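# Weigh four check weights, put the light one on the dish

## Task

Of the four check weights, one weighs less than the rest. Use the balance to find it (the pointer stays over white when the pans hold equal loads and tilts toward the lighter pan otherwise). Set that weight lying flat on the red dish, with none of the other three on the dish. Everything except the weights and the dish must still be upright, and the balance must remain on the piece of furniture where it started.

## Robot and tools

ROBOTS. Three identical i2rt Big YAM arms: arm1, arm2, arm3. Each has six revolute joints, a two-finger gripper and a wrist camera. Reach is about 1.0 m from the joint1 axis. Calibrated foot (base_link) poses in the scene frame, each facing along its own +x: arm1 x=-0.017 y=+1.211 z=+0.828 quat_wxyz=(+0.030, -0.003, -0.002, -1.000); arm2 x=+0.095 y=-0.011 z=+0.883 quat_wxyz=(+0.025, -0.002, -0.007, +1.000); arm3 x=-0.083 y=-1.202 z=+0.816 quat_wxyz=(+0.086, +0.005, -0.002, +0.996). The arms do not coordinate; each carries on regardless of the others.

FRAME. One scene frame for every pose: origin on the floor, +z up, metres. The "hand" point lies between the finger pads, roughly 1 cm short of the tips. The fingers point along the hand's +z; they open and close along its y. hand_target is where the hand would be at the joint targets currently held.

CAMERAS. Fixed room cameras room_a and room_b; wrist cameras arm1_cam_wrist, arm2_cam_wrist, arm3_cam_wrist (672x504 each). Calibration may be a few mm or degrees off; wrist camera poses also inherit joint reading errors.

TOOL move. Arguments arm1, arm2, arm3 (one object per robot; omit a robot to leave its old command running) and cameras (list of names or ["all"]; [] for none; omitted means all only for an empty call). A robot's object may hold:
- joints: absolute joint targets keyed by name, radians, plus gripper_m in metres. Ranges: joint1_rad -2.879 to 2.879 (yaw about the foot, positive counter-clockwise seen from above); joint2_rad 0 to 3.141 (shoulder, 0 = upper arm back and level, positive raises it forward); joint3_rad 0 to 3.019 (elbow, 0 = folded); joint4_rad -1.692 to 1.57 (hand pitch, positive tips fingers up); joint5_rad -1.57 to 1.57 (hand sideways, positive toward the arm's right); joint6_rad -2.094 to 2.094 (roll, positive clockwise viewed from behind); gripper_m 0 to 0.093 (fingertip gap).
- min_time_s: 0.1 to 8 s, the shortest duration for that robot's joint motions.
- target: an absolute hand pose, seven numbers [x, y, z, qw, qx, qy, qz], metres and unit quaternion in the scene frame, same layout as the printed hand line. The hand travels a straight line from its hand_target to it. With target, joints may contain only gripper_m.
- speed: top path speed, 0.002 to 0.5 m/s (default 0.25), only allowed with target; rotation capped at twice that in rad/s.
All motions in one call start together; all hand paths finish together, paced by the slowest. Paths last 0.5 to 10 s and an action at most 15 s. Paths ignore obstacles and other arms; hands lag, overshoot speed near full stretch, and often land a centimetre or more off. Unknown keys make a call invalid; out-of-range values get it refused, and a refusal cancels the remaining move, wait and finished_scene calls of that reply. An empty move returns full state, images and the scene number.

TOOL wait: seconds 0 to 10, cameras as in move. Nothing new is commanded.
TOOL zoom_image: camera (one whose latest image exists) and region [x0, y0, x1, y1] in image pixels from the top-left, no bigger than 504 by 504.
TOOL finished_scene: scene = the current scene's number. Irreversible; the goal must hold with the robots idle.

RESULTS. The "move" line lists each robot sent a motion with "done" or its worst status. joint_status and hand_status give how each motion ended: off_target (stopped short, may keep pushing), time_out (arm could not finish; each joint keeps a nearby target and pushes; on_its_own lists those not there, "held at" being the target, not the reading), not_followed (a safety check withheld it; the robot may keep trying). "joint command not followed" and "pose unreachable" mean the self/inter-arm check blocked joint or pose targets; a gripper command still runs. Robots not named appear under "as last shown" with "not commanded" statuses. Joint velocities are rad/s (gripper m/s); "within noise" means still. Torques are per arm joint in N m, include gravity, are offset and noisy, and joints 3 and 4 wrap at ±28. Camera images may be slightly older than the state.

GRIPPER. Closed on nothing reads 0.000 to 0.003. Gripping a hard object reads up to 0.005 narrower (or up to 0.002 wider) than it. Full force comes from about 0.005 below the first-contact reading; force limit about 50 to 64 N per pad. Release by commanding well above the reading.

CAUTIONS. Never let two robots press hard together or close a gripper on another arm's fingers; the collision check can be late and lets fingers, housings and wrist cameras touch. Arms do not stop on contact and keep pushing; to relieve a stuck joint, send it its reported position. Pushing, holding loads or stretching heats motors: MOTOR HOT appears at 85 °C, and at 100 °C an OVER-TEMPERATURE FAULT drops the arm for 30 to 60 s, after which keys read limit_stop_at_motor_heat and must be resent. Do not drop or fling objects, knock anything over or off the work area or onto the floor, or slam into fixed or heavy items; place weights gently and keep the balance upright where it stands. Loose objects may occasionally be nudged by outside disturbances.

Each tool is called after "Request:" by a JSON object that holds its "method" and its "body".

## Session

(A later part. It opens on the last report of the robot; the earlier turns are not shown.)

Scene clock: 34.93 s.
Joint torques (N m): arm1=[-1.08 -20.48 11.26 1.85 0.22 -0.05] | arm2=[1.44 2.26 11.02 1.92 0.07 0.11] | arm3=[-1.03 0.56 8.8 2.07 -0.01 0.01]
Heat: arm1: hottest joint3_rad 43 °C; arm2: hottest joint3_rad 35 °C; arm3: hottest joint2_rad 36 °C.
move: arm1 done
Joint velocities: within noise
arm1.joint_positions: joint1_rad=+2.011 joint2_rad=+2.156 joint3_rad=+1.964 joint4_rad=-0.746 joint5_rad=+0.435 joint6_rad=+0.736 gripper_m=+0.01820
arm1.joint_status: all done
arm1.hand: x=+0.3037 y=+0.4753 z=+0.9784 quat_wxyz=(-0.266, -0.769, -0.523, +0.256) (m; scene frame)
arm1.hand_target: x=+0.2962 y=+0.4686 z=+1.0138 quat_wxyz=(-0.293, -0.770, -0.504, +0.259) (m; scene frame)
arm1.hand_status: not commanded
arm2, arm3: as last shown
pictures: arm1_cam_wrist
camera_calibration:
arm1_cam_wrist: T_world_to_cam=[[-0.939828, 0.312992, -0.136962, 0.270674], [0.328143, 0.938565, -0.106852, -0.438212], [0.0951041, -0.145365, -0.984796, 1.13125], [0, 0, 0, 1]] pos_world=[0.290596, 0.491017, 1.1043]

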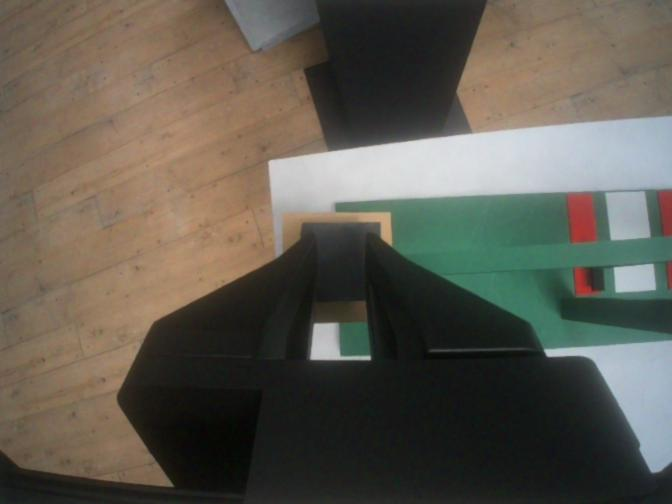

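Request:
{"method": "move", "body": {"arm1": {"joints": {"gripper_m": 0.065}}}}

Request:
{"method": "move", "body": {"arm1": {"target": [0.298, 0.466, 0.994, 0.2933, 0.7700, 0.5042, -0.2588], "speed": 0.04}, "cameras": ["arm1_cam_wrist"]}}

Request:
{"method": "zoom_image", "body": {"camera": "arm1_cam_wrist", "region": [220, 150, 470, 370]}}

Scene clock: 36.97 s.
Joint torques (N m): arm1=[-1.9 -21.07 11.23 1.95 0.27 -0.02] | arm2=[1.67 2.26 10.92 1.96 0.07 0.11] | arm3=[-1.08 0.56 8.8 2.09 -0.01 0.01]
Heat: arm1: hottest joint3_rad 43 °C; arm2: hottest joint3_rad 35 °C; arm3: hottest joint2_rad 36 °C.
move: arm1 done
Joint velocities: within noise
arm1.joint_positions: joint1_rad=+2.011 joint2_rad=+2.156 joint3_rad=+1.964 joint4_rad=-0.746 joint5_rad=+0.435 joint6_rad=+0.736 gripper_m=+0.06481
arm1.joint_status: all done
arm1.hand: x=+0.3037 y=+0.4753 z=+0.9784 quat_wxyz=(-0.266, -0.769, -0.523, +0.256) (m; scene frame)
arm1.hand_target: x=+0.2962 y=+0.4686 z=+1.0138 quat_wxyz=(-0.293, -0.770, -0.504, +0.259) (m; scene frame)
arm1.hand_status: not commanded
arm2, arm3: as last shown
pictures: none

Scene clock: 38.00 s.
Joint torques (N m): arm1=[-1.55 -19.55 11.23 2.09 0.27 -0.04] | arm2=[1.44 2.02 10.96 1.94 0.09 0.11] | arm3=[-1.14 0.44 8.84 2.04 -0.01 0.01]
Heat: arm1: hottest joint3_rad 43 °C; arm2: hottest joint3_rad 35 °C; arm3: hottest joint2_rad 36 °C.
move: arm1 off_target
Joint velocities: within noise
arm1.joint_positions: joint1_rad=+2.011 joint2_rad=+2.156 joint3_rad=+1.941 joint4_rad=-0.707 joint5_rad=+0.435 joint6_rad=+0.736 gripper_m=+0.06490
arm1.joint_status: not commanded
arm1.hand: x=+0.3043 y=+0.4742 z=+0.9724 quat_wxyz=(-0.273, -0.768, -0.520, +0.257) (m; scene frame)
arm1.hand_target: x=+0.2977 y=+0.4664 z=+0.9941 quat_wxyz=(-0.293, -0.770, -0.504, +0.259) (m; scene frame)
arm1.hand_status: off_target (0.024 m and 2.9 deg from the pose sent, 0.019 m and 3.8 deg at the start)
arm2, arm3: as last shown
pictures: arm1_cam_wrist
camera_calibration:
arm1_cam_wrist: T_world_to_cam=[[-0.938714, 0.310774, -0.149113, 0.283208], [0.328943, 0.936939, -0.118076, -0.426508], [0.103015, -0.15989, -0.981745, 1.1267], [0, 0, 0, 1]] pos_world=[0.29008, 0.491746, 1.098]

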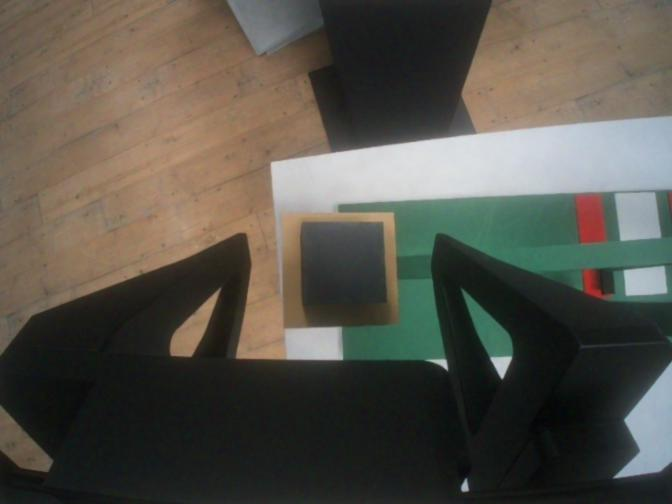

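Scaled by 2.016 from the camera's 672x504 image, which has a finer 960x720 frame.

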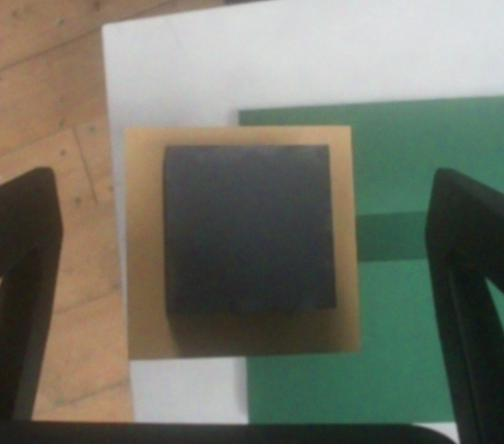

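Request:
{"method": "move", "body": {"arm1": {"target": [0.299, 0.465, 0.981, 0.2933, 0.7700, 0.5042, -0.2588], "speed": 0.04}, "cameras": ["arm1_cam_wrist"]}}

Request:
{"method": "zoom_image", "body": {"camera": "arm1_cam_wrist", "region": [220, 150, 470, 370]}}

Scene clock: 39.17 s.
Joint torques (N m): arm1=[-1.38 -18.9 11.37 1.98 0.29 -0.04] | arm2=[1.49 2.26 10.92 1.92 0.09 0.12] | arm3=[-1.2 0.44 8.77 2.03 -0.01 0.01]
Heat: arm1: hottest joint3_rad 44 °C; arm2: hottest joint3_rad 35 °C; arm3: hottest joint2_rad 36 °C.
move: arm1 off_target
Joint velocities: within noise
arm1.joint_positions: joint1_rad=+2.011 joint2_rad=+2.156 joint3_rad=+1.928 joint4_rad=-0.681 joint5_rad=+0.435 joint6_rad=+0.736 gripper_m=+0.06490
arm1.joint_status: not commanded
arm1.hand: x=+0.3048 y=+0.4732 z=+0.9691 quat_wxyz=(-0.279, -0.767, -0.517, +0.258) (m; scene frame)
arm1.hand_target: x=+0.2988 y=+0.4653 z=+0.9811 quat_wxyz=(-0.293, -0.770, -0.504, +0.259) (m; scene frame)
arm1.hand_status: off_target (0.016 m and 2.3 deg from the pose sent, 0.014 m and 2.9 deg at the start)
arm2, arm3: as last shown
pictures: arm1_cam_wrist
camera_calibration:
arm1_cam_wrist: T_world_to_cam=[[-0.937842, 0.30903, -0.157967, 0.292683], [0.329558, 0.935676, -0.126107, -0.417918], [0.108835, -0.170328, -0.979359, 1.12418], [0, 0, 0, 1]] pos_world=[0.289869, 0.492067, 1.09451]

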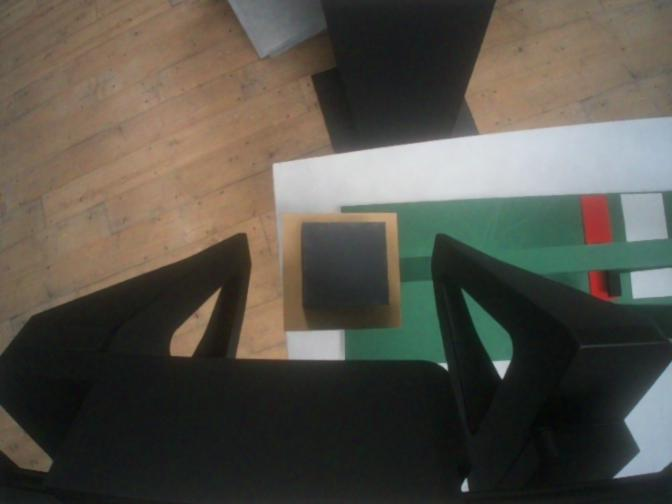

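Scaled by 2.016 from the camera's 672x504 image, which has a finer 960x720 frame.

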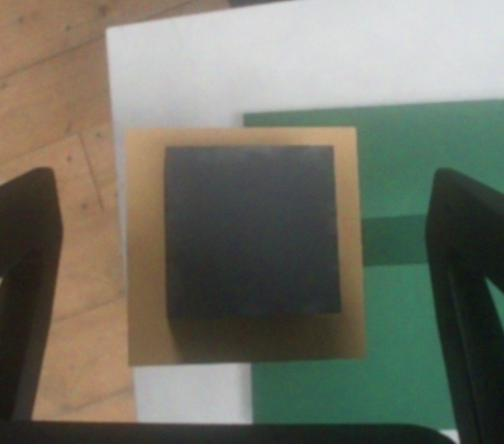

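Request:
{"method": "move", "body": {"arm1": {"target": [0.2995, 0.465, 0.966, 0.2933, 0.7700, 0.5042, -0.2588], "speed": 0.03}, "cameras": ["arm1_cam_wrist"]}}

Request:
{"method": "zoom_image", "body": {"camera": "arm1_cam_wrist", "region": [220, 150, 470, 370]}}

Scene clock: 40.40 s.
Joint torques (N m): arm1=[-1.85 -17.55 11.19 2.04 0.26 -0.01] | arm2=[1.49 2.26 10.95 1.94 0.08 0.11] | arm3=[-1.14 0.44 8.79 2.09 0 0.01]
Heat: arm1: hottest joint3_rad 44 °C; arm2: hottest joint3_rad 35 °C; arm3: hottest joint2_rad 36 °C.
move: arm1 done
Joint velocities: within noise
arm1.joint_positions: joint1_rad=+2.011 joint2_rad=+2.156 joint3_rad=+1.907 joint4_rad=-0.649 joint5_rad=+0.435 joint6_rad=+0.736 gripper_m=+0.06490
arm1.joint_status: not commanded
arm1.hand: x=+0.3048 y=+0.4730 z=+0.9629 quat_wxyz=(-0.284, -0.766, -0.515, +0.258) (m; scene frame)
arm1.hand_target: x=+0.2993 y=+0.4651 z=+0.9663 quat_wxyz=(-0.293, -0.770, -0.504, +0.259) (m; scene frame)
arm1.hand_status: done (0.010 m and 1.7 deg from the pose sent, 0.010 m and 2.3 deg at the start)
arm2.joint_positions: joint1_rad=+0.482 joint2_rad=+0.585 joint3_rad=+1.357 joint4_rad=-1.462 joint5_rad=+0.226 joint6_rad=+0.023 gripper_m=+0.09396
arm2.joint_status: not commanded
arm2.hand: x=-0.1095 y=-0.0683 z=+1.3892 quat_wxyz=(-0.010, +0.891, +0.138, -0.433) (m; scene frame)
arm2.hand_target: x=-0.1075 y=-0.0675 z=+1.4001 quat_wxyz=(-0.007, +0.885, +0.136, -0.444) (m; scene frame)
arm2.hand_status: not commanded
arm3.joint_positions: joint1_rad=-0.065 joint2_rad=+0.649 joint3_rad=+1.390 joint4_rad=-1.161 joint5_rad=-0.034 joint6_rad=-0.702 gripper_m=+0.09396
arm3.joint_status: not commanded
arm3.hand: x=-0.3410 y=-1.1470 z=+1.3892 quat_wxyz=(-0.236, +0.811, +0.203, -0.495) (m; scene frame)
arm3.hand_target: x=-0.3379 y=-1.1478 z=+1.4005 quat_wxyz=(-0.241, +0.805, +0.201, -0.504) (m; scene frame)
arm3.hand_status: not commanded
pictures: arm1_cam_wrist
camera_calibration:
arm1_cam_wrist: T_world_to_cam=[[-0.937024, 0.307326, -0.16594, 0.300017], [0.330121, 0.934455, -0.133473, -0.411131], [0.114043, -0.179847, -0.977061, 1.11876], [0, 0, 0, 1]] pos_world=[0.289258, 0.493187, 1.08801]

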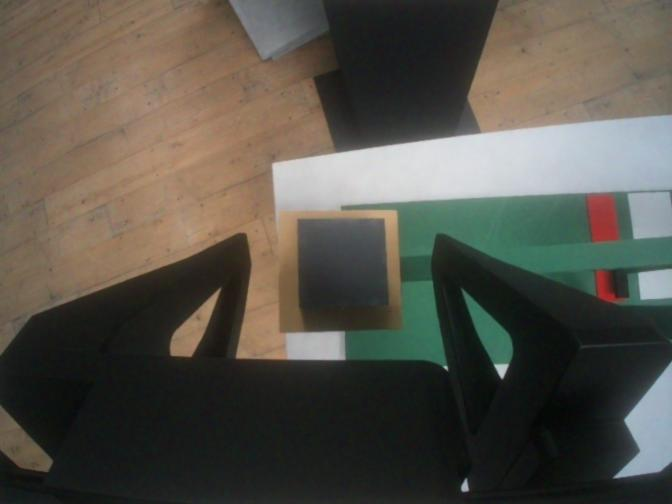

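Scaled by 2.016 from the camera's 672x504 image, which has a finer 960x720 frame.

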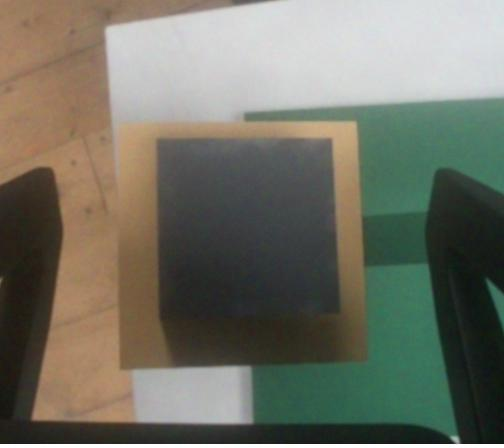

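Request:
{"method": "move", "body": {"arm1": {"target": [0.3005, 0.4635, 0.957, 0.2933, 0.7700, 0.5042, -0.2588], "speed": 0.03}}}

Request:
{"method": "move", "body": {"arm1": {"joints": {"gripper_m": 0.035}}, "cameras": ["arm1_cam_wrist"]}}

Request:
{"method": "zoom_image", "body": {"camera": "arm1_cam_wrist", "region": [220, 150, 470, 370]}}

Scene clock: 41.63 s.
Joint torques (N m): arm1=[-1.32 -16.91 11.44 2.02 0.28 -0.03] | arm2=[1.49 1.96 11.02 1.95 0.07 0.1] | arm3=[-1.2 0.5 8.79 2.06 -0.01 0]
Heat: arm1: hottest joint3_rad 44 °C; arm2: hottest joint3_rad 35 °C; arm3: hottest joint2_rad 36 °C.
move: arm1 off_target
Joint velocities: within noise
arm1.joint_positions: joint1_rad=+2.011 joint2_rad=+2.156 joint3_rad=+1.902 joint4_rad=-0.633 joint5_rad=+0.435 joint6_rad=+0.736 gripper_m=+0.06490
arm1.joint_status: not commanded
arm1.hand: x=+0.3055 y=+0.4717 z=+0.9627 quat_wxyz=(-0.289, -0.765, -0.514, +0.259) (m; scene frame)
arm1.hand_target: x=+0.3002 y=+0.4638 z=+0.9571 quat_wxyz=(-0.293, -0.770, -0.504, +0.259) (m; scene frame)
arm1.hand_status: off_target (0.011 m and 1.3 deg from the pose sent, 0.012 m and 1.7 deg at the start)
arm2, arm3: as last shown
pictures: none

Scene clock: 42.27 s.
Joint torques (N m): arm1=[-1.03 -16.97 11.23 2.14 0.25 -0.03] | arm2=[1.32 2.32 10.99 1.96 0.06 0.11] | arm3=[-1.08 0.56 8.8 2.1 -0.01 0.01]
Heat: arm1: hottest joint3_rad 44 °C; arm2: hottest joint3_rad 36 °C; arm3: hottest joint2_rad 36 °C.
move: arm1 done
Joint velocities: within noise
arm1.joint_positions: joint1_rad=+2.011 joint2_rad=+2.156 joint3_rad=+1.902 joint4_rad=-0.633 joint5_rad=+0.435 joint6_rad=+0.736 gripper_m=+0.03518
arm1.joint_status: all done
arm1.hand: x=+0.3055 y=+0.4717 z=+0.9627 quat_wxyz=(-0.289, -0.765, -0.514, +0.259) (m; scene frame)
arm1.hand_target: x=+0.3002 y=+0.4638 z=+0.9571 quat_wxyz=(-0.293, -0.770, -0.504, +0.259) (m; scene frame)
arm1.hand_status: not commanded
arm2, arm3: as last shown
pictures: arm1_cam_wrist
camera_calibration:
arm1_cam_wrist: T_world_to_cam=[[-0.936186, 0.305639, -0.17361, 0.308987], [0.330727, 0.933204, -0.140533, -0.402953], [0.119061, -0.188982, -0.974736, 1.11866], [0, 0, 0, 1]] pos_world=[0.289348, 0.493006, 1.08741]

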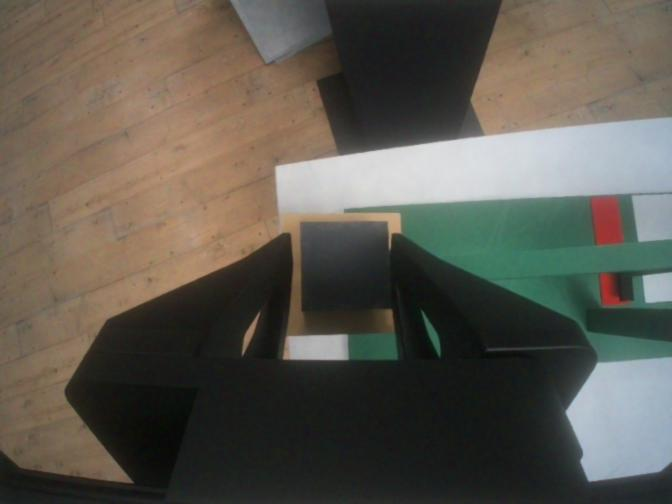

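Scaled by 2.016 from the camera's 672x504 image, which has a finer 960x720 frame.

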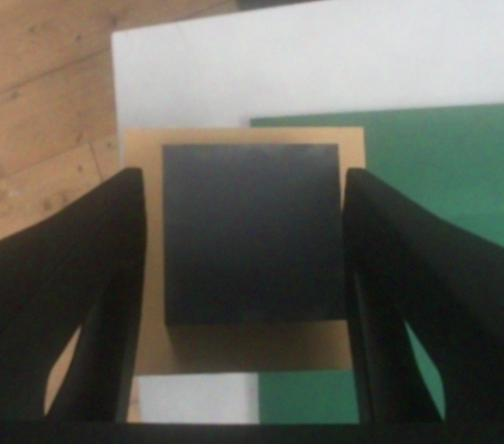

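Request:
{"method": "move", "body": {"arm1": {"joints": {"gripper_m": 0.026}}, "cameras": ["arm1_cam_wrist"]}}

Request:
{"method": "zoom_image", "body": {"camera": "arm1_cam_wrist", "region": [220, 150, 470, 370]}}

Scene clock: 42.93 s.
Joint torques (N m): arm1=[-1.26 -16.56 11.26 2.04 0.26 -0.03] | arm2=[1.49 2.37 10.97 1.94 0.08 0.1] | arm3=[-1.14 0.44 8.77 2.07 -0.01 0.02]
Heat: arm1: hottest joint3_rad 44 °C; arm2: hottest joint3_rad 36 °C; arm3: hottest joint3_rad 37 °C.
move: arm1 off_target
Joint velocities: within noise
arm1.joint_positions: joint1_rad=+2.011 joint2_rad=+2.156 joint3_rad=+1.901 joint4_rad=-0.633 joint5_rad=+0.435 joint6_rad=+0.736 gripper_m=+0.03004
arm1.joint_status: gripper_m off_target (ended at +0.03007, target +0.02600)
arm1.hand: x=+0.3055 y=+0.4717 z=+0.9626 quat_wxyz=(-0.289, -0.765, -0.513, +0.259) (m; scene frame)
arm1.hand_target: x=+0.3003 y=+0.4637 z=+0.9572 quat_wxyz=(-0.293, -0.770, -0.504, +0.259) (m; scene frame)
arm1.hand_status: not commanded
arm2, arm3: as last shown
pictures: arm1_cam_wrist
camera_calibration:
arm1_cam_wrist: T_world_to_cam=[[-0.935993, 0.306042, -0.173942, 0.308951], [0.331235, 0.932972, -0.140881, -0.402681], [0.119167, -0.18948, -0.974626, 1.11869], [0, 0, 0, 1]] pos_world=[0.289247, 0.493107, 1.08731]

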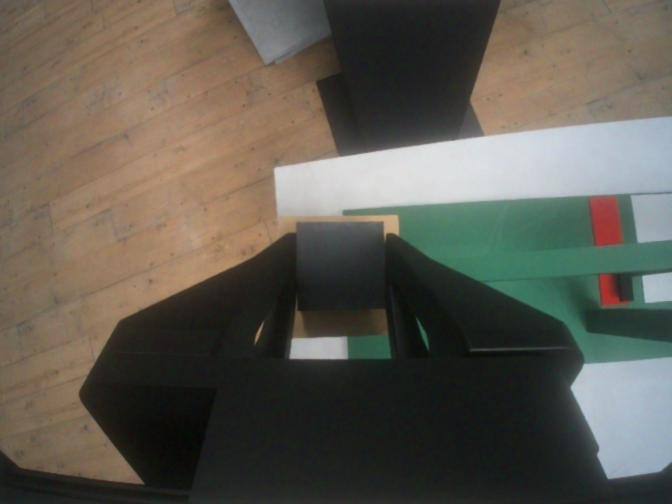

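Scaled by 2.016 from the camera's 672x504 image, which has a finer 960x720 frame.

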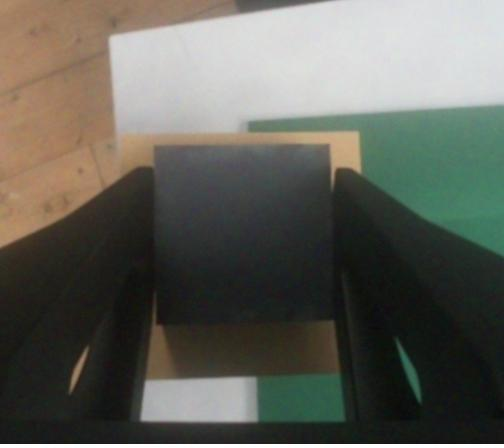

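Request:
{"method": "move", "body": {"arm1": {"joints": {"gripper_m": 0.022}}}}

Request:
{"method": "move", "body": {"arm1": {"target": [0.300, 0.470, 1.06, 0.2933, 0.7700, 0.5042, -0.2588], "speed": 0.08}, "cameras": ["arm1_cam_wrist", "room_a"]}}

Scene clock: 43.43 s.
Joint torques (N m): arm1=[-1.03 -16.5 11.3 2.1 0.26 -0.01] | arm2=[1.38 2.08 10.93 1.94 0.09 0.1] | arm3=[-1.03 0.44 8.79 2.1 0 0.01]
Heat: arm1: hottest joint3_rad 44 °C; arm2: hottest joint3_rad 36 °C; arm3: hottest joint3_rad 37 °C.
move: arm1 off_target
Joint velocities: within noise
arm1.joint_positions: joint1_rad=+2.011 joint2_rad=+2.156 joint3_rad=+1.901 joint4_rad=-0.633 joint5_rad=+0.435 joint6_rad=+0.736 gripper_m=+0.03003
arm1.joint_status: gripper_m off_target (ended at +0.03003, target +0.02200)
arm1.hand: x=+0.3055 y=+0.4717 z=+0.9626 quat_wxyz=(-0.289, -0.765, -0.513, +0.259) (m; scene frame)
arm1.hand_target: x=+0.3003 y=+0.4637 z=+0.9572 quat_wxyz=(-0.293, -0.770, -0.504, +0.259) (m; scene frame)
arm1.hand_status: not commanded
arm2, arm3: as last shown
pictures: none

Scene clock: 45.50 s.
Joint torques (N m): arm1=[-1.32 -20.66 16.47 1.18 0.34 0.01] | arm2=[1.61 2.14 10.93 1.89 0.08 0.11] | arm3=[-1.14 0.44 8.81 2.06 -0.01 0.01]
Heat: arm1: hottest joint3_rad 45 °C; arm2: hottest joint3_rad 36 °C; arm3: hottest joint3_rad 37 °C.
move: arm1 off_target
Joint velocities: within noise
arm1.joint_positions: joint1_rad=+2.011 joint2_rad=+2.133 joint3_rad=+1.978 joint4_rad=-0.830 joint5_rad=+0.435 joint6_rad=+0.736 gripper_m=+0.03002
arm1.joint_status: not commanded
arm1.hand: x=+0.2975 y=+0.4867 z=+0.9921 quat_wxyz=(-0.244, -0.771, -0.530, +0.255) (m; scene frame)
arm1.hand_target: x=+0.2979 y=+0.4741 z=+1.0597 quat_wxyz=(-0.294, -0.770, -0.504, +0.259) (m; scene frame)
arm1.hand_status: off_target (0.070 m and 6.4 deg from the pose sent, 0.098 m and 1.3 deg at the start)
arm2, arm3: as last shown
pictures: arm1_cam_wrist, room_a
camera_calibration:
arm1_cam_wrist: T_world_to_cam=[[-0.942253, 0.318742, -0.102779, 0.227162], [0.326923, 0.94201, -0.0757574, -0.477543], [0.0726721, -0.104984, -0.991815, 1.14105], [0, 0, 0, 1]] pos_world=[0.287241, 0.497235, 1.11888]

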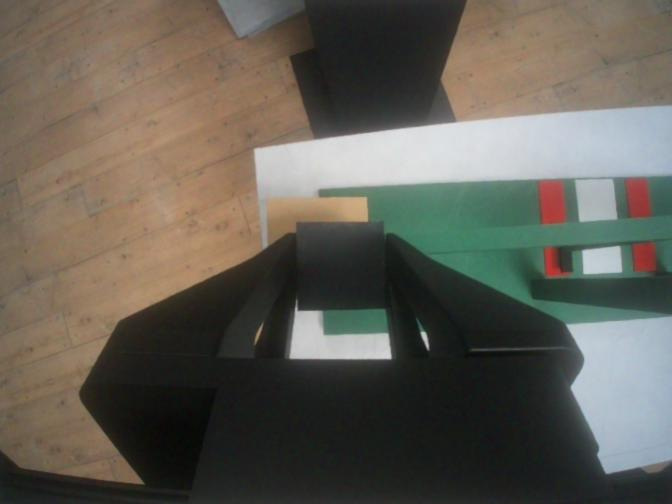

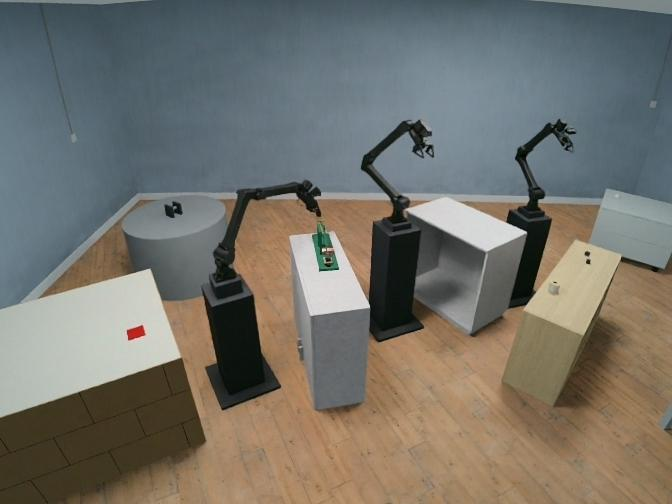

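Request:
{"method": "move", "body": {"arm1": {"joints": {"joint2_rad": 1.5, "joint3_rad": 1.75}, "min_time_s": 1.5}, "cameras": ["arm1_cam_wrist"]}}

Request:
{"method": "move", "body": {"arm1": {"joints": {"joint1_rad": -1.42, "joint2_rad": 1.5, "joint3_rad": 1.65, "joint4_rad": -0.935, "joint5_rad": 0, "joint6_rad": 0}, "min_time_s": 2.5}, "cameras": ["arm1_cam_wrist", "room_a"]}}

Request:
{"method": "zoom_image", "body": {"camera": "room_a", "region": [260, 190, 400, 300]}}

Scene clock: 48.97 s.
Joint torques (N m): arm1=[-1.03 -11.75 12.64 1.65 0.28 -0.01] | arm2=[1.61 2.2 10.99 2.02 0.07 0.1] | arm3=[-1.14 0.44 8.79 2.06 -0.01 0.01]
Heat: arm1: hottest joint3_rad 46 °C; arm2: hottest joint3_rad 36 °C; arm3: hottest joint3_rad 37 °C.
move: arm1 done
Joint velocities: within noise
arm1.joint_positions: joint1_rad=+2.011 joint2_rad=+1.511 joint3_rad=+1.732 joint4_rad=-0.833 joint5_rad=+0.435 joint6_rad=+0.736 gripper_m=+0.03002
arm1.joint_status: all done
arm1.hand: x=+0.2240 y=+0.6261 z=+1.2926 quat_wxyz=(-0.413, -0.740, -0.459, +0.267) (m; scene frame)
arm1.hand_target: x=+0.2179 y=+0.6272 z=+1.3094 quat_wxyz=(-0.425, -0.741, -0.446, +0.267) (m; scene frame)
arm1.hand_status: not commanded
arm2, arm3: as last shown
pictures: arm1_cam_wrist
camera_calibration:
arm1_cam_wrist: T_world_to_cam=[[-0.900978, 0.238872, -0.362187, 0.520385], [0.35947, 0.878429, -0.31487, -0.220502], [0.242942, -0.413886, -0.877313, 1.46635], [0, 0, 0, 1]] pos_world=[0.191881, 0.676292, 1.4055]

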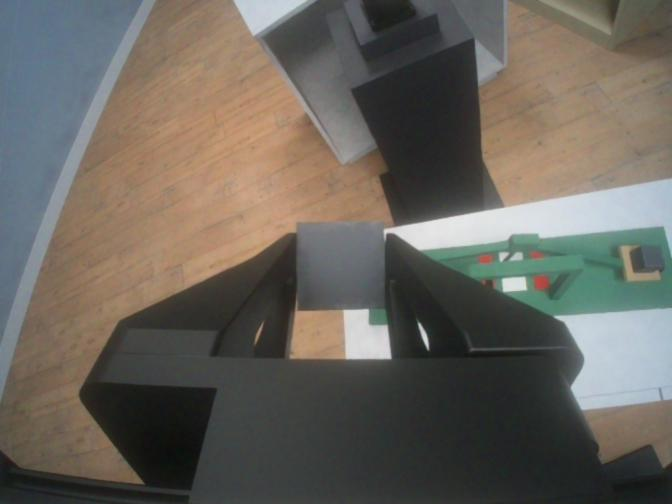

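Scene clock: 52.20 s.
Joint torques (N m): arm1=[-0.09 -11.99 12.33 1.36 -0.01 -0.27] | arm2=[1.55 2.14 11.02 1.94 0.06 0.12] | arm3=[-1.2 0.32 8.77 2.07 0 0.02]
Heat: arm1: hottest joint3_rad 46 °C; arm2: hottest joint3_rad 37 °C; arm3: hottest joint3_rad 37 °C.
move: arm1 done
Joint velocities: within noise
arm1.joint_positions: joint1_rad=-1.417 joint2_rad=+1.512 joint3_rad=+1.635 joint4_rad=-0.932 joint5_rad=+0.002 joint6_rad=+0.014 gripper_m=+0.03002
arm1.joint_status: all done
arm1.hand: x=-0.1449 y=+1.8169 z=+1.2060 quat_wxyz=(+0.228, -0.718, +0.589, +0.292) (m; scene frame)
arm1.hand_target: x=-0.1432 y=+1.8157 z=+1.2210 quat_wxyz=(+0.237, -0.718, +0.582, +0.299) (m; scene frame)
arm1.hand_status: not commanded
arm2, arm3: as last shown
pictures: arm1_cam_wrist, room_a
camera_calibration:
arm1_cam_wrist: T_world_to_cam=[[0.979484, 0.201124, -0.0126454, -0.208307], [0.198187, -0.972747, -0.120355, 1.94426], [-0.0365071, 0.115379, -0.99265, 1.10971], [0, 0, 0, 1]] pos_world=[-0.140782, 1.80513, 1.33292]

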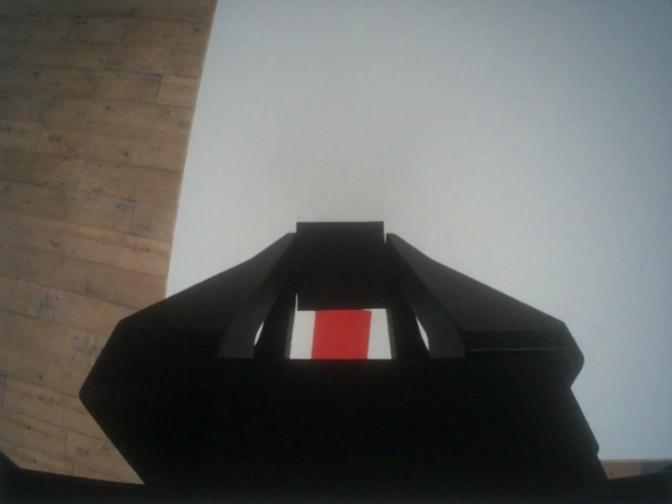

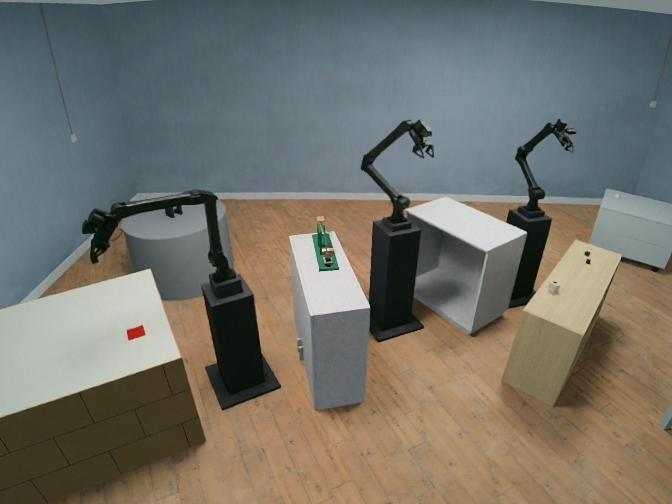

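Scaled by 3.600 from the camera's 672x504 image, which has a finer 960x720 frame.

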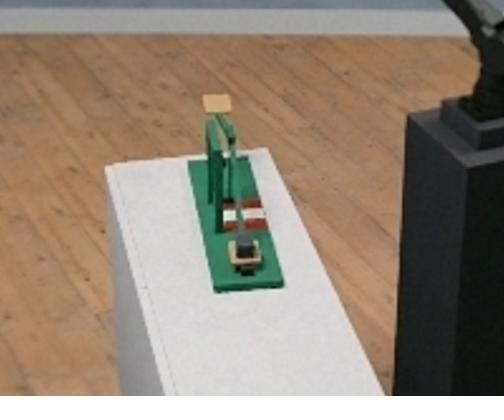

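Request:
{"method": "zoom_image", "body": {"camera": "arm1_cam_wrist", "region": [270, 210, 410, 370]}}

Request:
{"method": "zoom_image", "body": {"camera": "room_a", "region": [80, 200, 220, 360]}}

Scaled by 3.150 from the camera's 672x504 image, which has a finer 960x720 frame.

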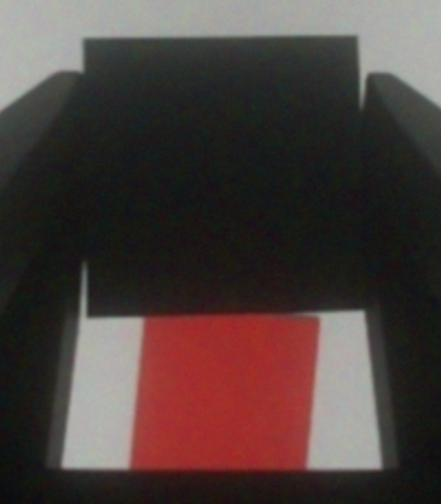

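Scaled by 3.150 from the camera's 672x504 image, which has a finer 960x720 frame.

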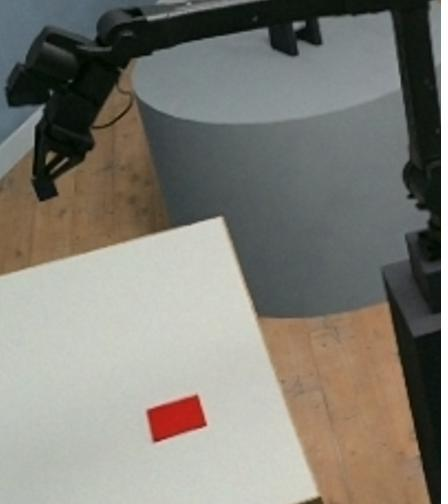

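Request:
{"method": "move", "body": {"arm1": {"target": [-0.107, 1.635, 1.02, 0.2408, -0.7180, 0.5814, 0.2974], "speed": 0.25}, "cameras": ["arm1_cam_wrist", "room_b"]}}

Request:
{"method": "zoom_image", "body": {"camera": "arm1_cam_wrist", "region": [250, 80, 450, 330]}}

Scene clock: 54.77 s.
Joint torques (N m): arm1=[0.38 -6.71 11.74 2.39 0.17 -0.21] | arm2=[1.55 2.32 10.99 1.87 0.08 0.11] | arm3=[-1.2 0.5 8.8 2.07 -0.01 0.01]
Heat: arm1: hottest joint3_rad 46 °C; arm2: hottest joint3_rad 37 °C; arm3: hottest joint3_rad 37 °C.
move: arm1 off_target
Joint velocities: within noise
arm1.joint_positions: joint1_rad=-1.417 joint2_rad=+1.080 joint3_rad=+0.706 joint4_rad=-0.469 joint5_rad=+0.010 joint6_rad=+0.014 gripper_m=+0.03002
arm1.joint_status: not commanded
arm1.hand: x=-0.1037 y=+1.6268 z=+0.9987 quat_wxyz=(+0.221, -0.722, +0.594, +0.277) (m; scene frame)
arm1.hand_target: x=-0.1070 y=+1.6344 z=+1.0201 quat_wxyz=(+0.241, -0.718, +0.581, +0.297) (m; scene frame)
arm1.hand_status: off_target (0.023 m and 3.6 deg from the pose sent, 0.263 m and 1.9 deg at the start)
arm2.joint_positions: joint1_rad=+0.482 joint2_rad=+0.585 joint3_rad=+1.357 joint4_rad=-1.462 joint5_rad=+0.226 joint6_rad=+0.023 gripper_m=+0.09396
arm2.joint_status: not commanded
arm2.hand: x=-0.1095 y=-0.0683 z=+1.3892 quat_wxyz=(-0.010, +0.891, +0.138, -0.433) (m; scene frame)
arm2.hand_target: x=-0.1075 y=-0.0675 z=+1.4001 quat_wxyz=(-0.007, +0.885, +0.136, -0.444) (m; scene frame)
arm2.hand_status: not commanded
arm3.joint_positions: joint1_rad=-0.065 joint2_rad=+0.649 joint3_rad=+1.390 joint4_rad=-1.161 joint5_rad=-0.034 joint6_rad=-0.702 gripper_m=+0.09396
arm3.joint_status: not commanded
arm3.hand: x=-0.3410 y=-1.1470 z=+1.3892 quat_wxyz=(-0.236, +0.811, +0.203, -0.495) (m; scene frame)
arm3.hand_target: x=-0.3379 y=-1.1478 z=+1.4005 quat_wxyz=(-0.241, +0.805, +0.201, -0.504) (m; scene frame)
arm3.hand_status: not commanded
pictures: arm1_cam_wrist, room_b
camera_calibration:
arm1_cam_wrist: T_world_to_cam=[[0.980524, 0.196296, -0.0063018, -0.211375], [0.195018, -0.976932, -0.0870168, 1.69939], [-0.0232375, 0.0840931, -0.996187, 0.983199], [0, 0, 0, 1]] pos_world=[-0.101305, 1.619, 1.12599]

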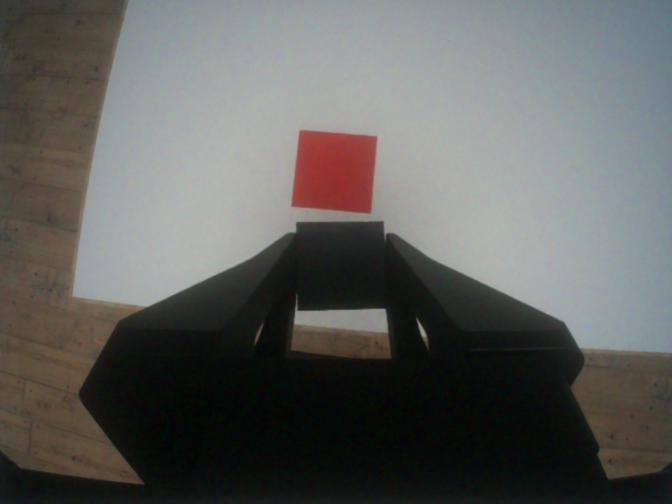

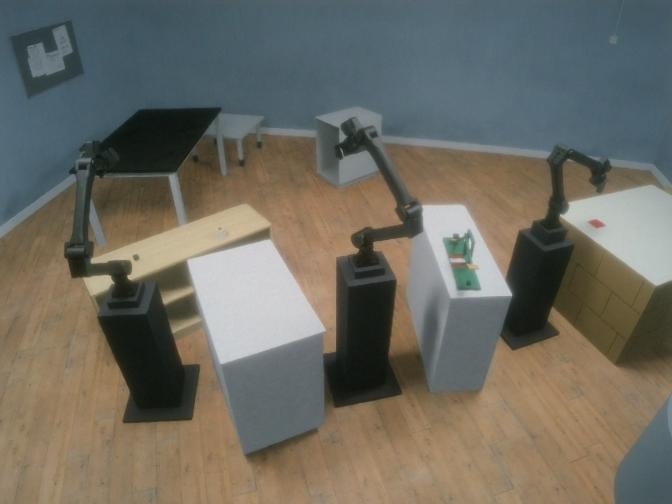

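Scaled by 2.016 from the camera's 672x504 image, which has a finer 960x720 frame.

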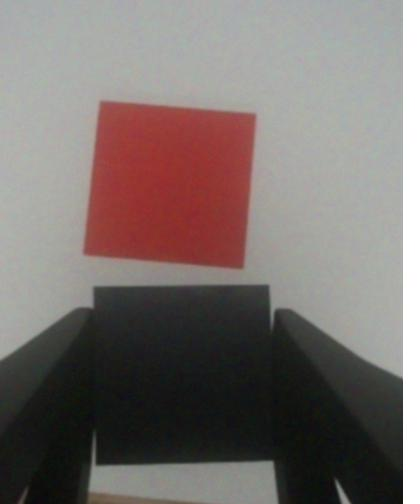

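Request:
{"method": "move", "body": {"arm1": {"target": [-0.144, 1.760, 0.825, 0.2559, -0.7099, 0.5749, 0.3161], "speed": 0.2}, "cameras": ["arm1_cam_wrist", "room_a"]}}

Request:
{"method": "zoom_image", "body": {"camera": "arm1_cam_wrist", "region": [210, 130, 470, 380]}}

Request:
{"method": "zoom_image", "body": {"camera": "room_a", "region": [80, 240, 220, 360]}}

Scene clock: 57.67 s.
Joint torques (N m): arm1=[1.03 -9.23 9.95 2.51 0.17 -0.11] | arm2=[1.55 2.02 10.99 1.98 0.08 0.1] | arm3=[-1.2 0.38 8.8 2.06 -0.02 0.01]
Heat: arm1: hottest joint3_rad 46 °C; arm2: hottest joint3_rad 37 °C; arm3: hottest joint3_rad 38 °C.
move: arm1 off_target
Joint velocities: within noise
arm1.joint_positions: joint1_rad=-1.409 joint2_rad=+1.779 joint3_rad=+0.747 joint4_rad=+0.245 joint5_rad=+0.022 joint6_rad=+0.014 gripper_m=+0.03002
arm1.joint_status: not commanded
arm1.hand: x=-0.1313 y=+1.7367 z=+0.8101 quat_wxyz=(+0.241, -0.715, +0.587, +0.295) (m; scene frame)
arm1.hand_target: x=-0.1437 y=+1.7585 z=+0.8259 quat_wxyz=(+0.256, -0.710, +0.575, +0.316) (m; scene frame)
arm1.hand_status: off_target (0.030 m and 3.3 deg from the pose sent, 0.223 m and 6.5 deg at the start)
arm2, arm3: as last shown
pictures: arm1_cam_wrist, room_a
camera_calibration:
arm1_cam_wrist: T_world_to_cam=[[0.980719, 0.195415, 0.00172039, -0.212053], [0.193651, -0.970608, -0.142894, 1.82991], [-0.0262538, 0.140472, -0.989736, 0.68188], [0, 0, 0, 1]] pos_world=[-0.128498, 1.72178, 0.93673]

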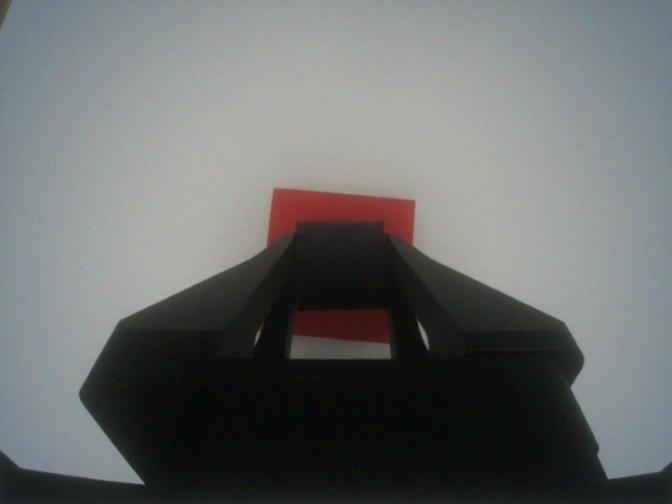

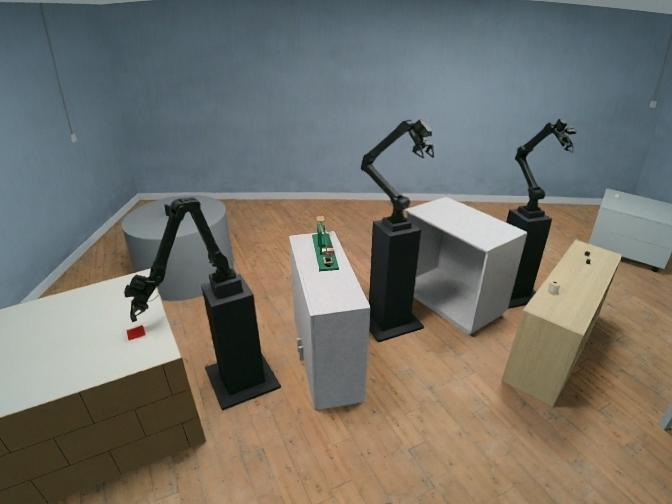

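Scaled by 1.938 from the camera's 672x504 image, which has a finer 960x720 frame.

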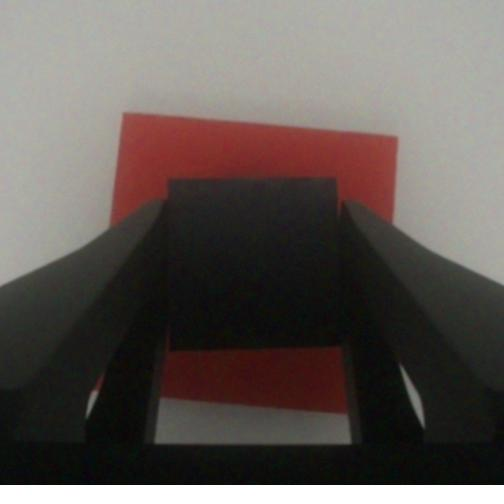

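Scaled by 3.600 from the camera's 672x504 image, which has a finer 960x720 frame.

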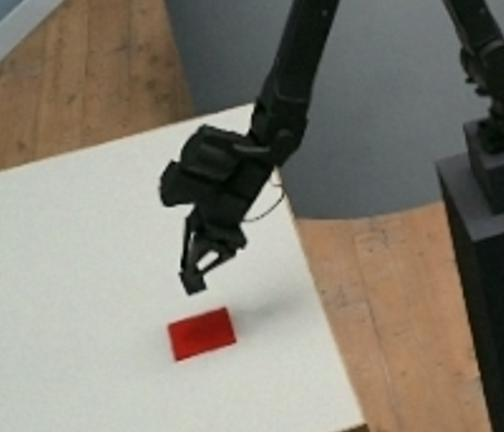

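Request:
{"method": "move", "body": {"arm1": {"target": [-0.146, 1.765, 0.772, 0.2559, -0.7099, 0.5749, 0.3161], "speed": 0.1}, "cameras": ["arm1_cam_wrist", "room_a"]}}

Request:
{"method": "zoom_image", "body": {"camera": "arm1_cam_wrist", "region": [210, 130, 470, 380]}}

Request:
{"method": "zoom_image", "body": {"camera": "room_a", "region": [80, 260, 200, 360]}}

Scene clock: 59.60 s.
Joint torques (N m): arm1=[0.79 -10.52 8.24 2.56 0.2 -0.09] | arm2=[1.49 2.26 11 1.92 0.09 0.11] | arm3=[-1.14 0.5 8.77 2.06 -0.01 0.02]
Heat: arm1: hottest joint3_rad 46 °C; arm2: hottest joint3_rad 37 °C; arm3: hottest joint3_rad 38 °C.
move: arm1 off_target
Joint velocities: within noise
arm1.joint_positions: joint1_rad=-1.409 joint2_rad=+1.936 joint3_rad=+0.768 joint4_rad=+0.387 joint5_rad=+0.023 joint6_rad=+0.014 gripper_m=+0.03002
arm1.joint_status: not commanded
arm1.hand: x=-0.1336 y=+1.7447 z=+0.7600 quat_wxyz=(+0.242, -0.714, +0.586, +0.296) (m; scene frame)
arm1.hand_target: x=-0.1460 y=+1.7638 z=+0.7727 quat_wxyz=(+0.256, -0.710, +0.575, +0.316) (m; scene frame)
arm1.hand_status: off_target (0.027 m and 3.1 deg from the pose sent, 0.050 m and 3.3 deg at the start)
arm2, arm3: as last shown
pictures: arm1_cam_wrist, room_a
camera_calibration:
arm1_cam_wrist: T_world_to_cam=[[0.980712, 0.195449, 0.0018234, -0.211308], [0.193576, -0.969939, -0.147468, 1.83326], [-0.0270539, 0.144977, -0.989065, 0.622709], [0, 0, 0, 1]] pos_world=[-0.130797, 1.72917, 0.886633]

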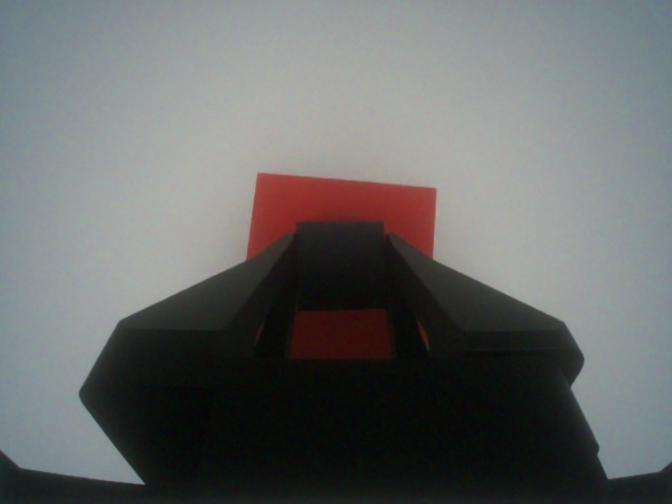

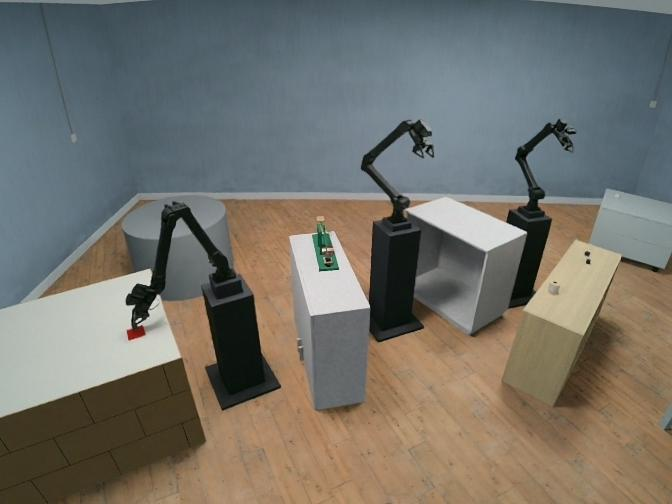

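Scaled by 1.938 from the camera's 672x504 image, which has a finer 960x720 frame.

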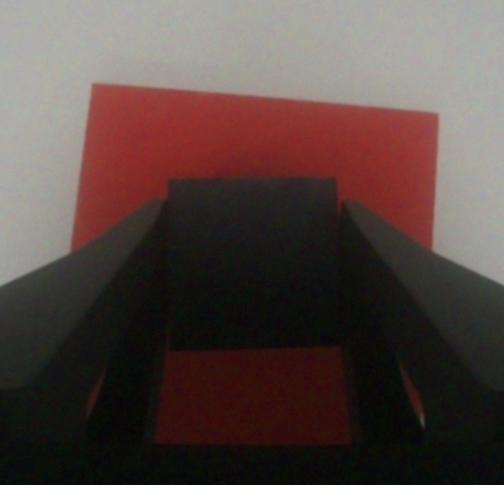

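Scaled by 4.200 from the camera's 672x504 image, which has a finer 960x720 frame.

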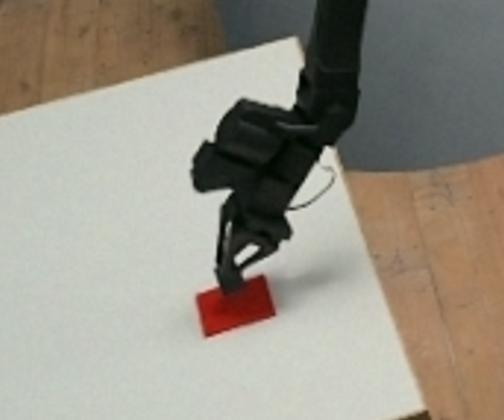

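Request:
{"method": "move", "body": {"arm1": {"target": [-0.147, 1.765, 0.752, 0.2559, -0.7099, 0.5749, 0.3161], "speed": 0.05}, "cameras": ["arm1_cam_wrist", "room_a"]}}

Request:
{"method": "zoom_image", "body": {"camera": "room_a", "region": [80, 260, 200, 360]}}

Scene clock: 61.13 s.
Joint torques (N m): arm1=[1.03 -10.99 7.51 2.5 0.14 -0.09] | arm2=[1.49 2.2 10.99 1.95 0.09 0.13] | arm3=[-1.14 0.5 8.8 2.09 -0.01 0.01]
Heat: arm1: hottest joint3_rad 46 °C; arm2: hottest joint3_rad 37 °C; arm3: hottest joint3_rad 38 °C.
move: arm1 off_target
Joint velocities: within noise
arm1.joint_positions: joint1_rad=-1.407 joint2_rad=+1.994 joint3_rad=+0.776 joint4_rad=+0.438 joint5_rad=+0.024 joint6_rad=+0.014 gripper_m=+0.03002
arm1.joint_status: not commanded
arm1.hand: x=-0.1349 y=+1.7461 z=+0.7416 quat_wxyz=(+0.243, -0.714, +0.585, +0.297) (m; scene frame)
arm1.hand_target: x=-0.1470 y=+1.7640 z=+0.7526 quat_wxyz=(+0.256, -0.710, +0.575, +0.316) (m; scene frame)
arm1.hand_status: off_target (0.025 m and 2.9 deg from the pose sent, 0.026 m and 3.1 deg at the start)
arm2, arm3: as last shown
pictures: arm1_cam_wrist, room_a
camera_calibration:
arm1_cam_wrist: T_world_to_cam=[[0.980544, 0.196281, 0.00279668, -0.212499], [0.19447, -0.969362, -0.150062, 1.83314], [-0.0267434, 0.147686, -0.988673, 0.599344], [0, 0, 0, 1]] pos_world=[-0.132098, 1.73017, 0.868234]

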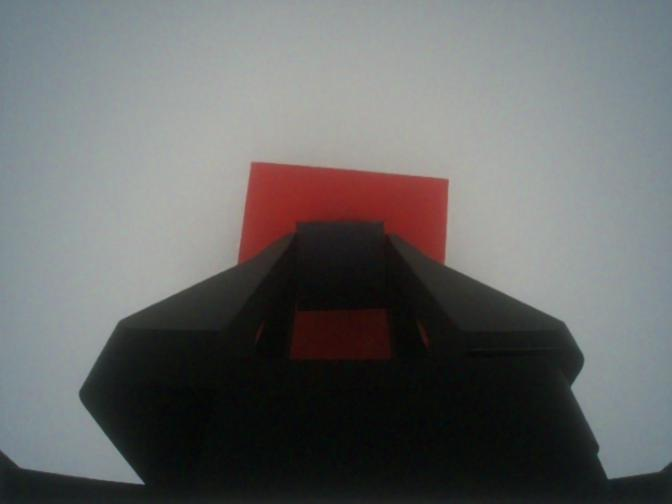

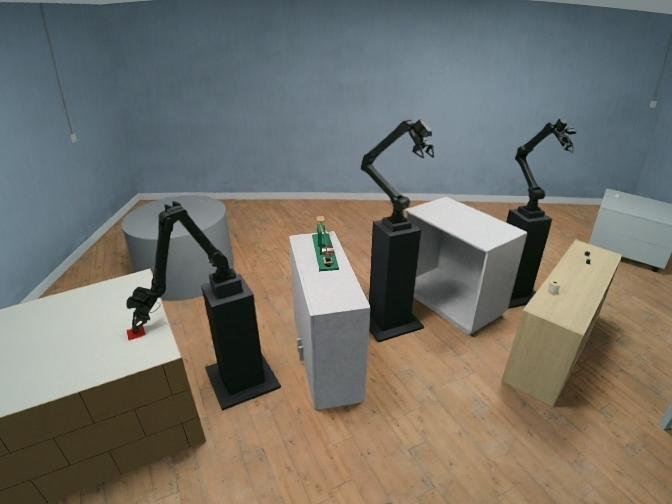

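Scaled by 4.200 from the camera's 672x504 image, which has a finer 960x720 frame.

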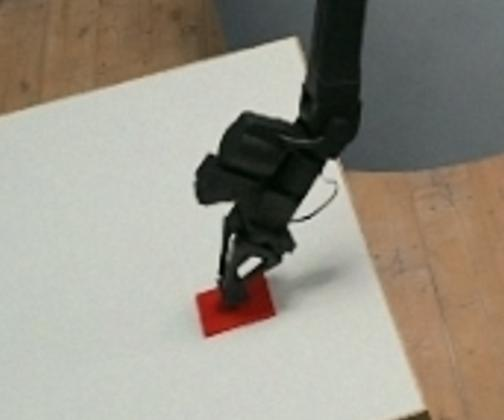

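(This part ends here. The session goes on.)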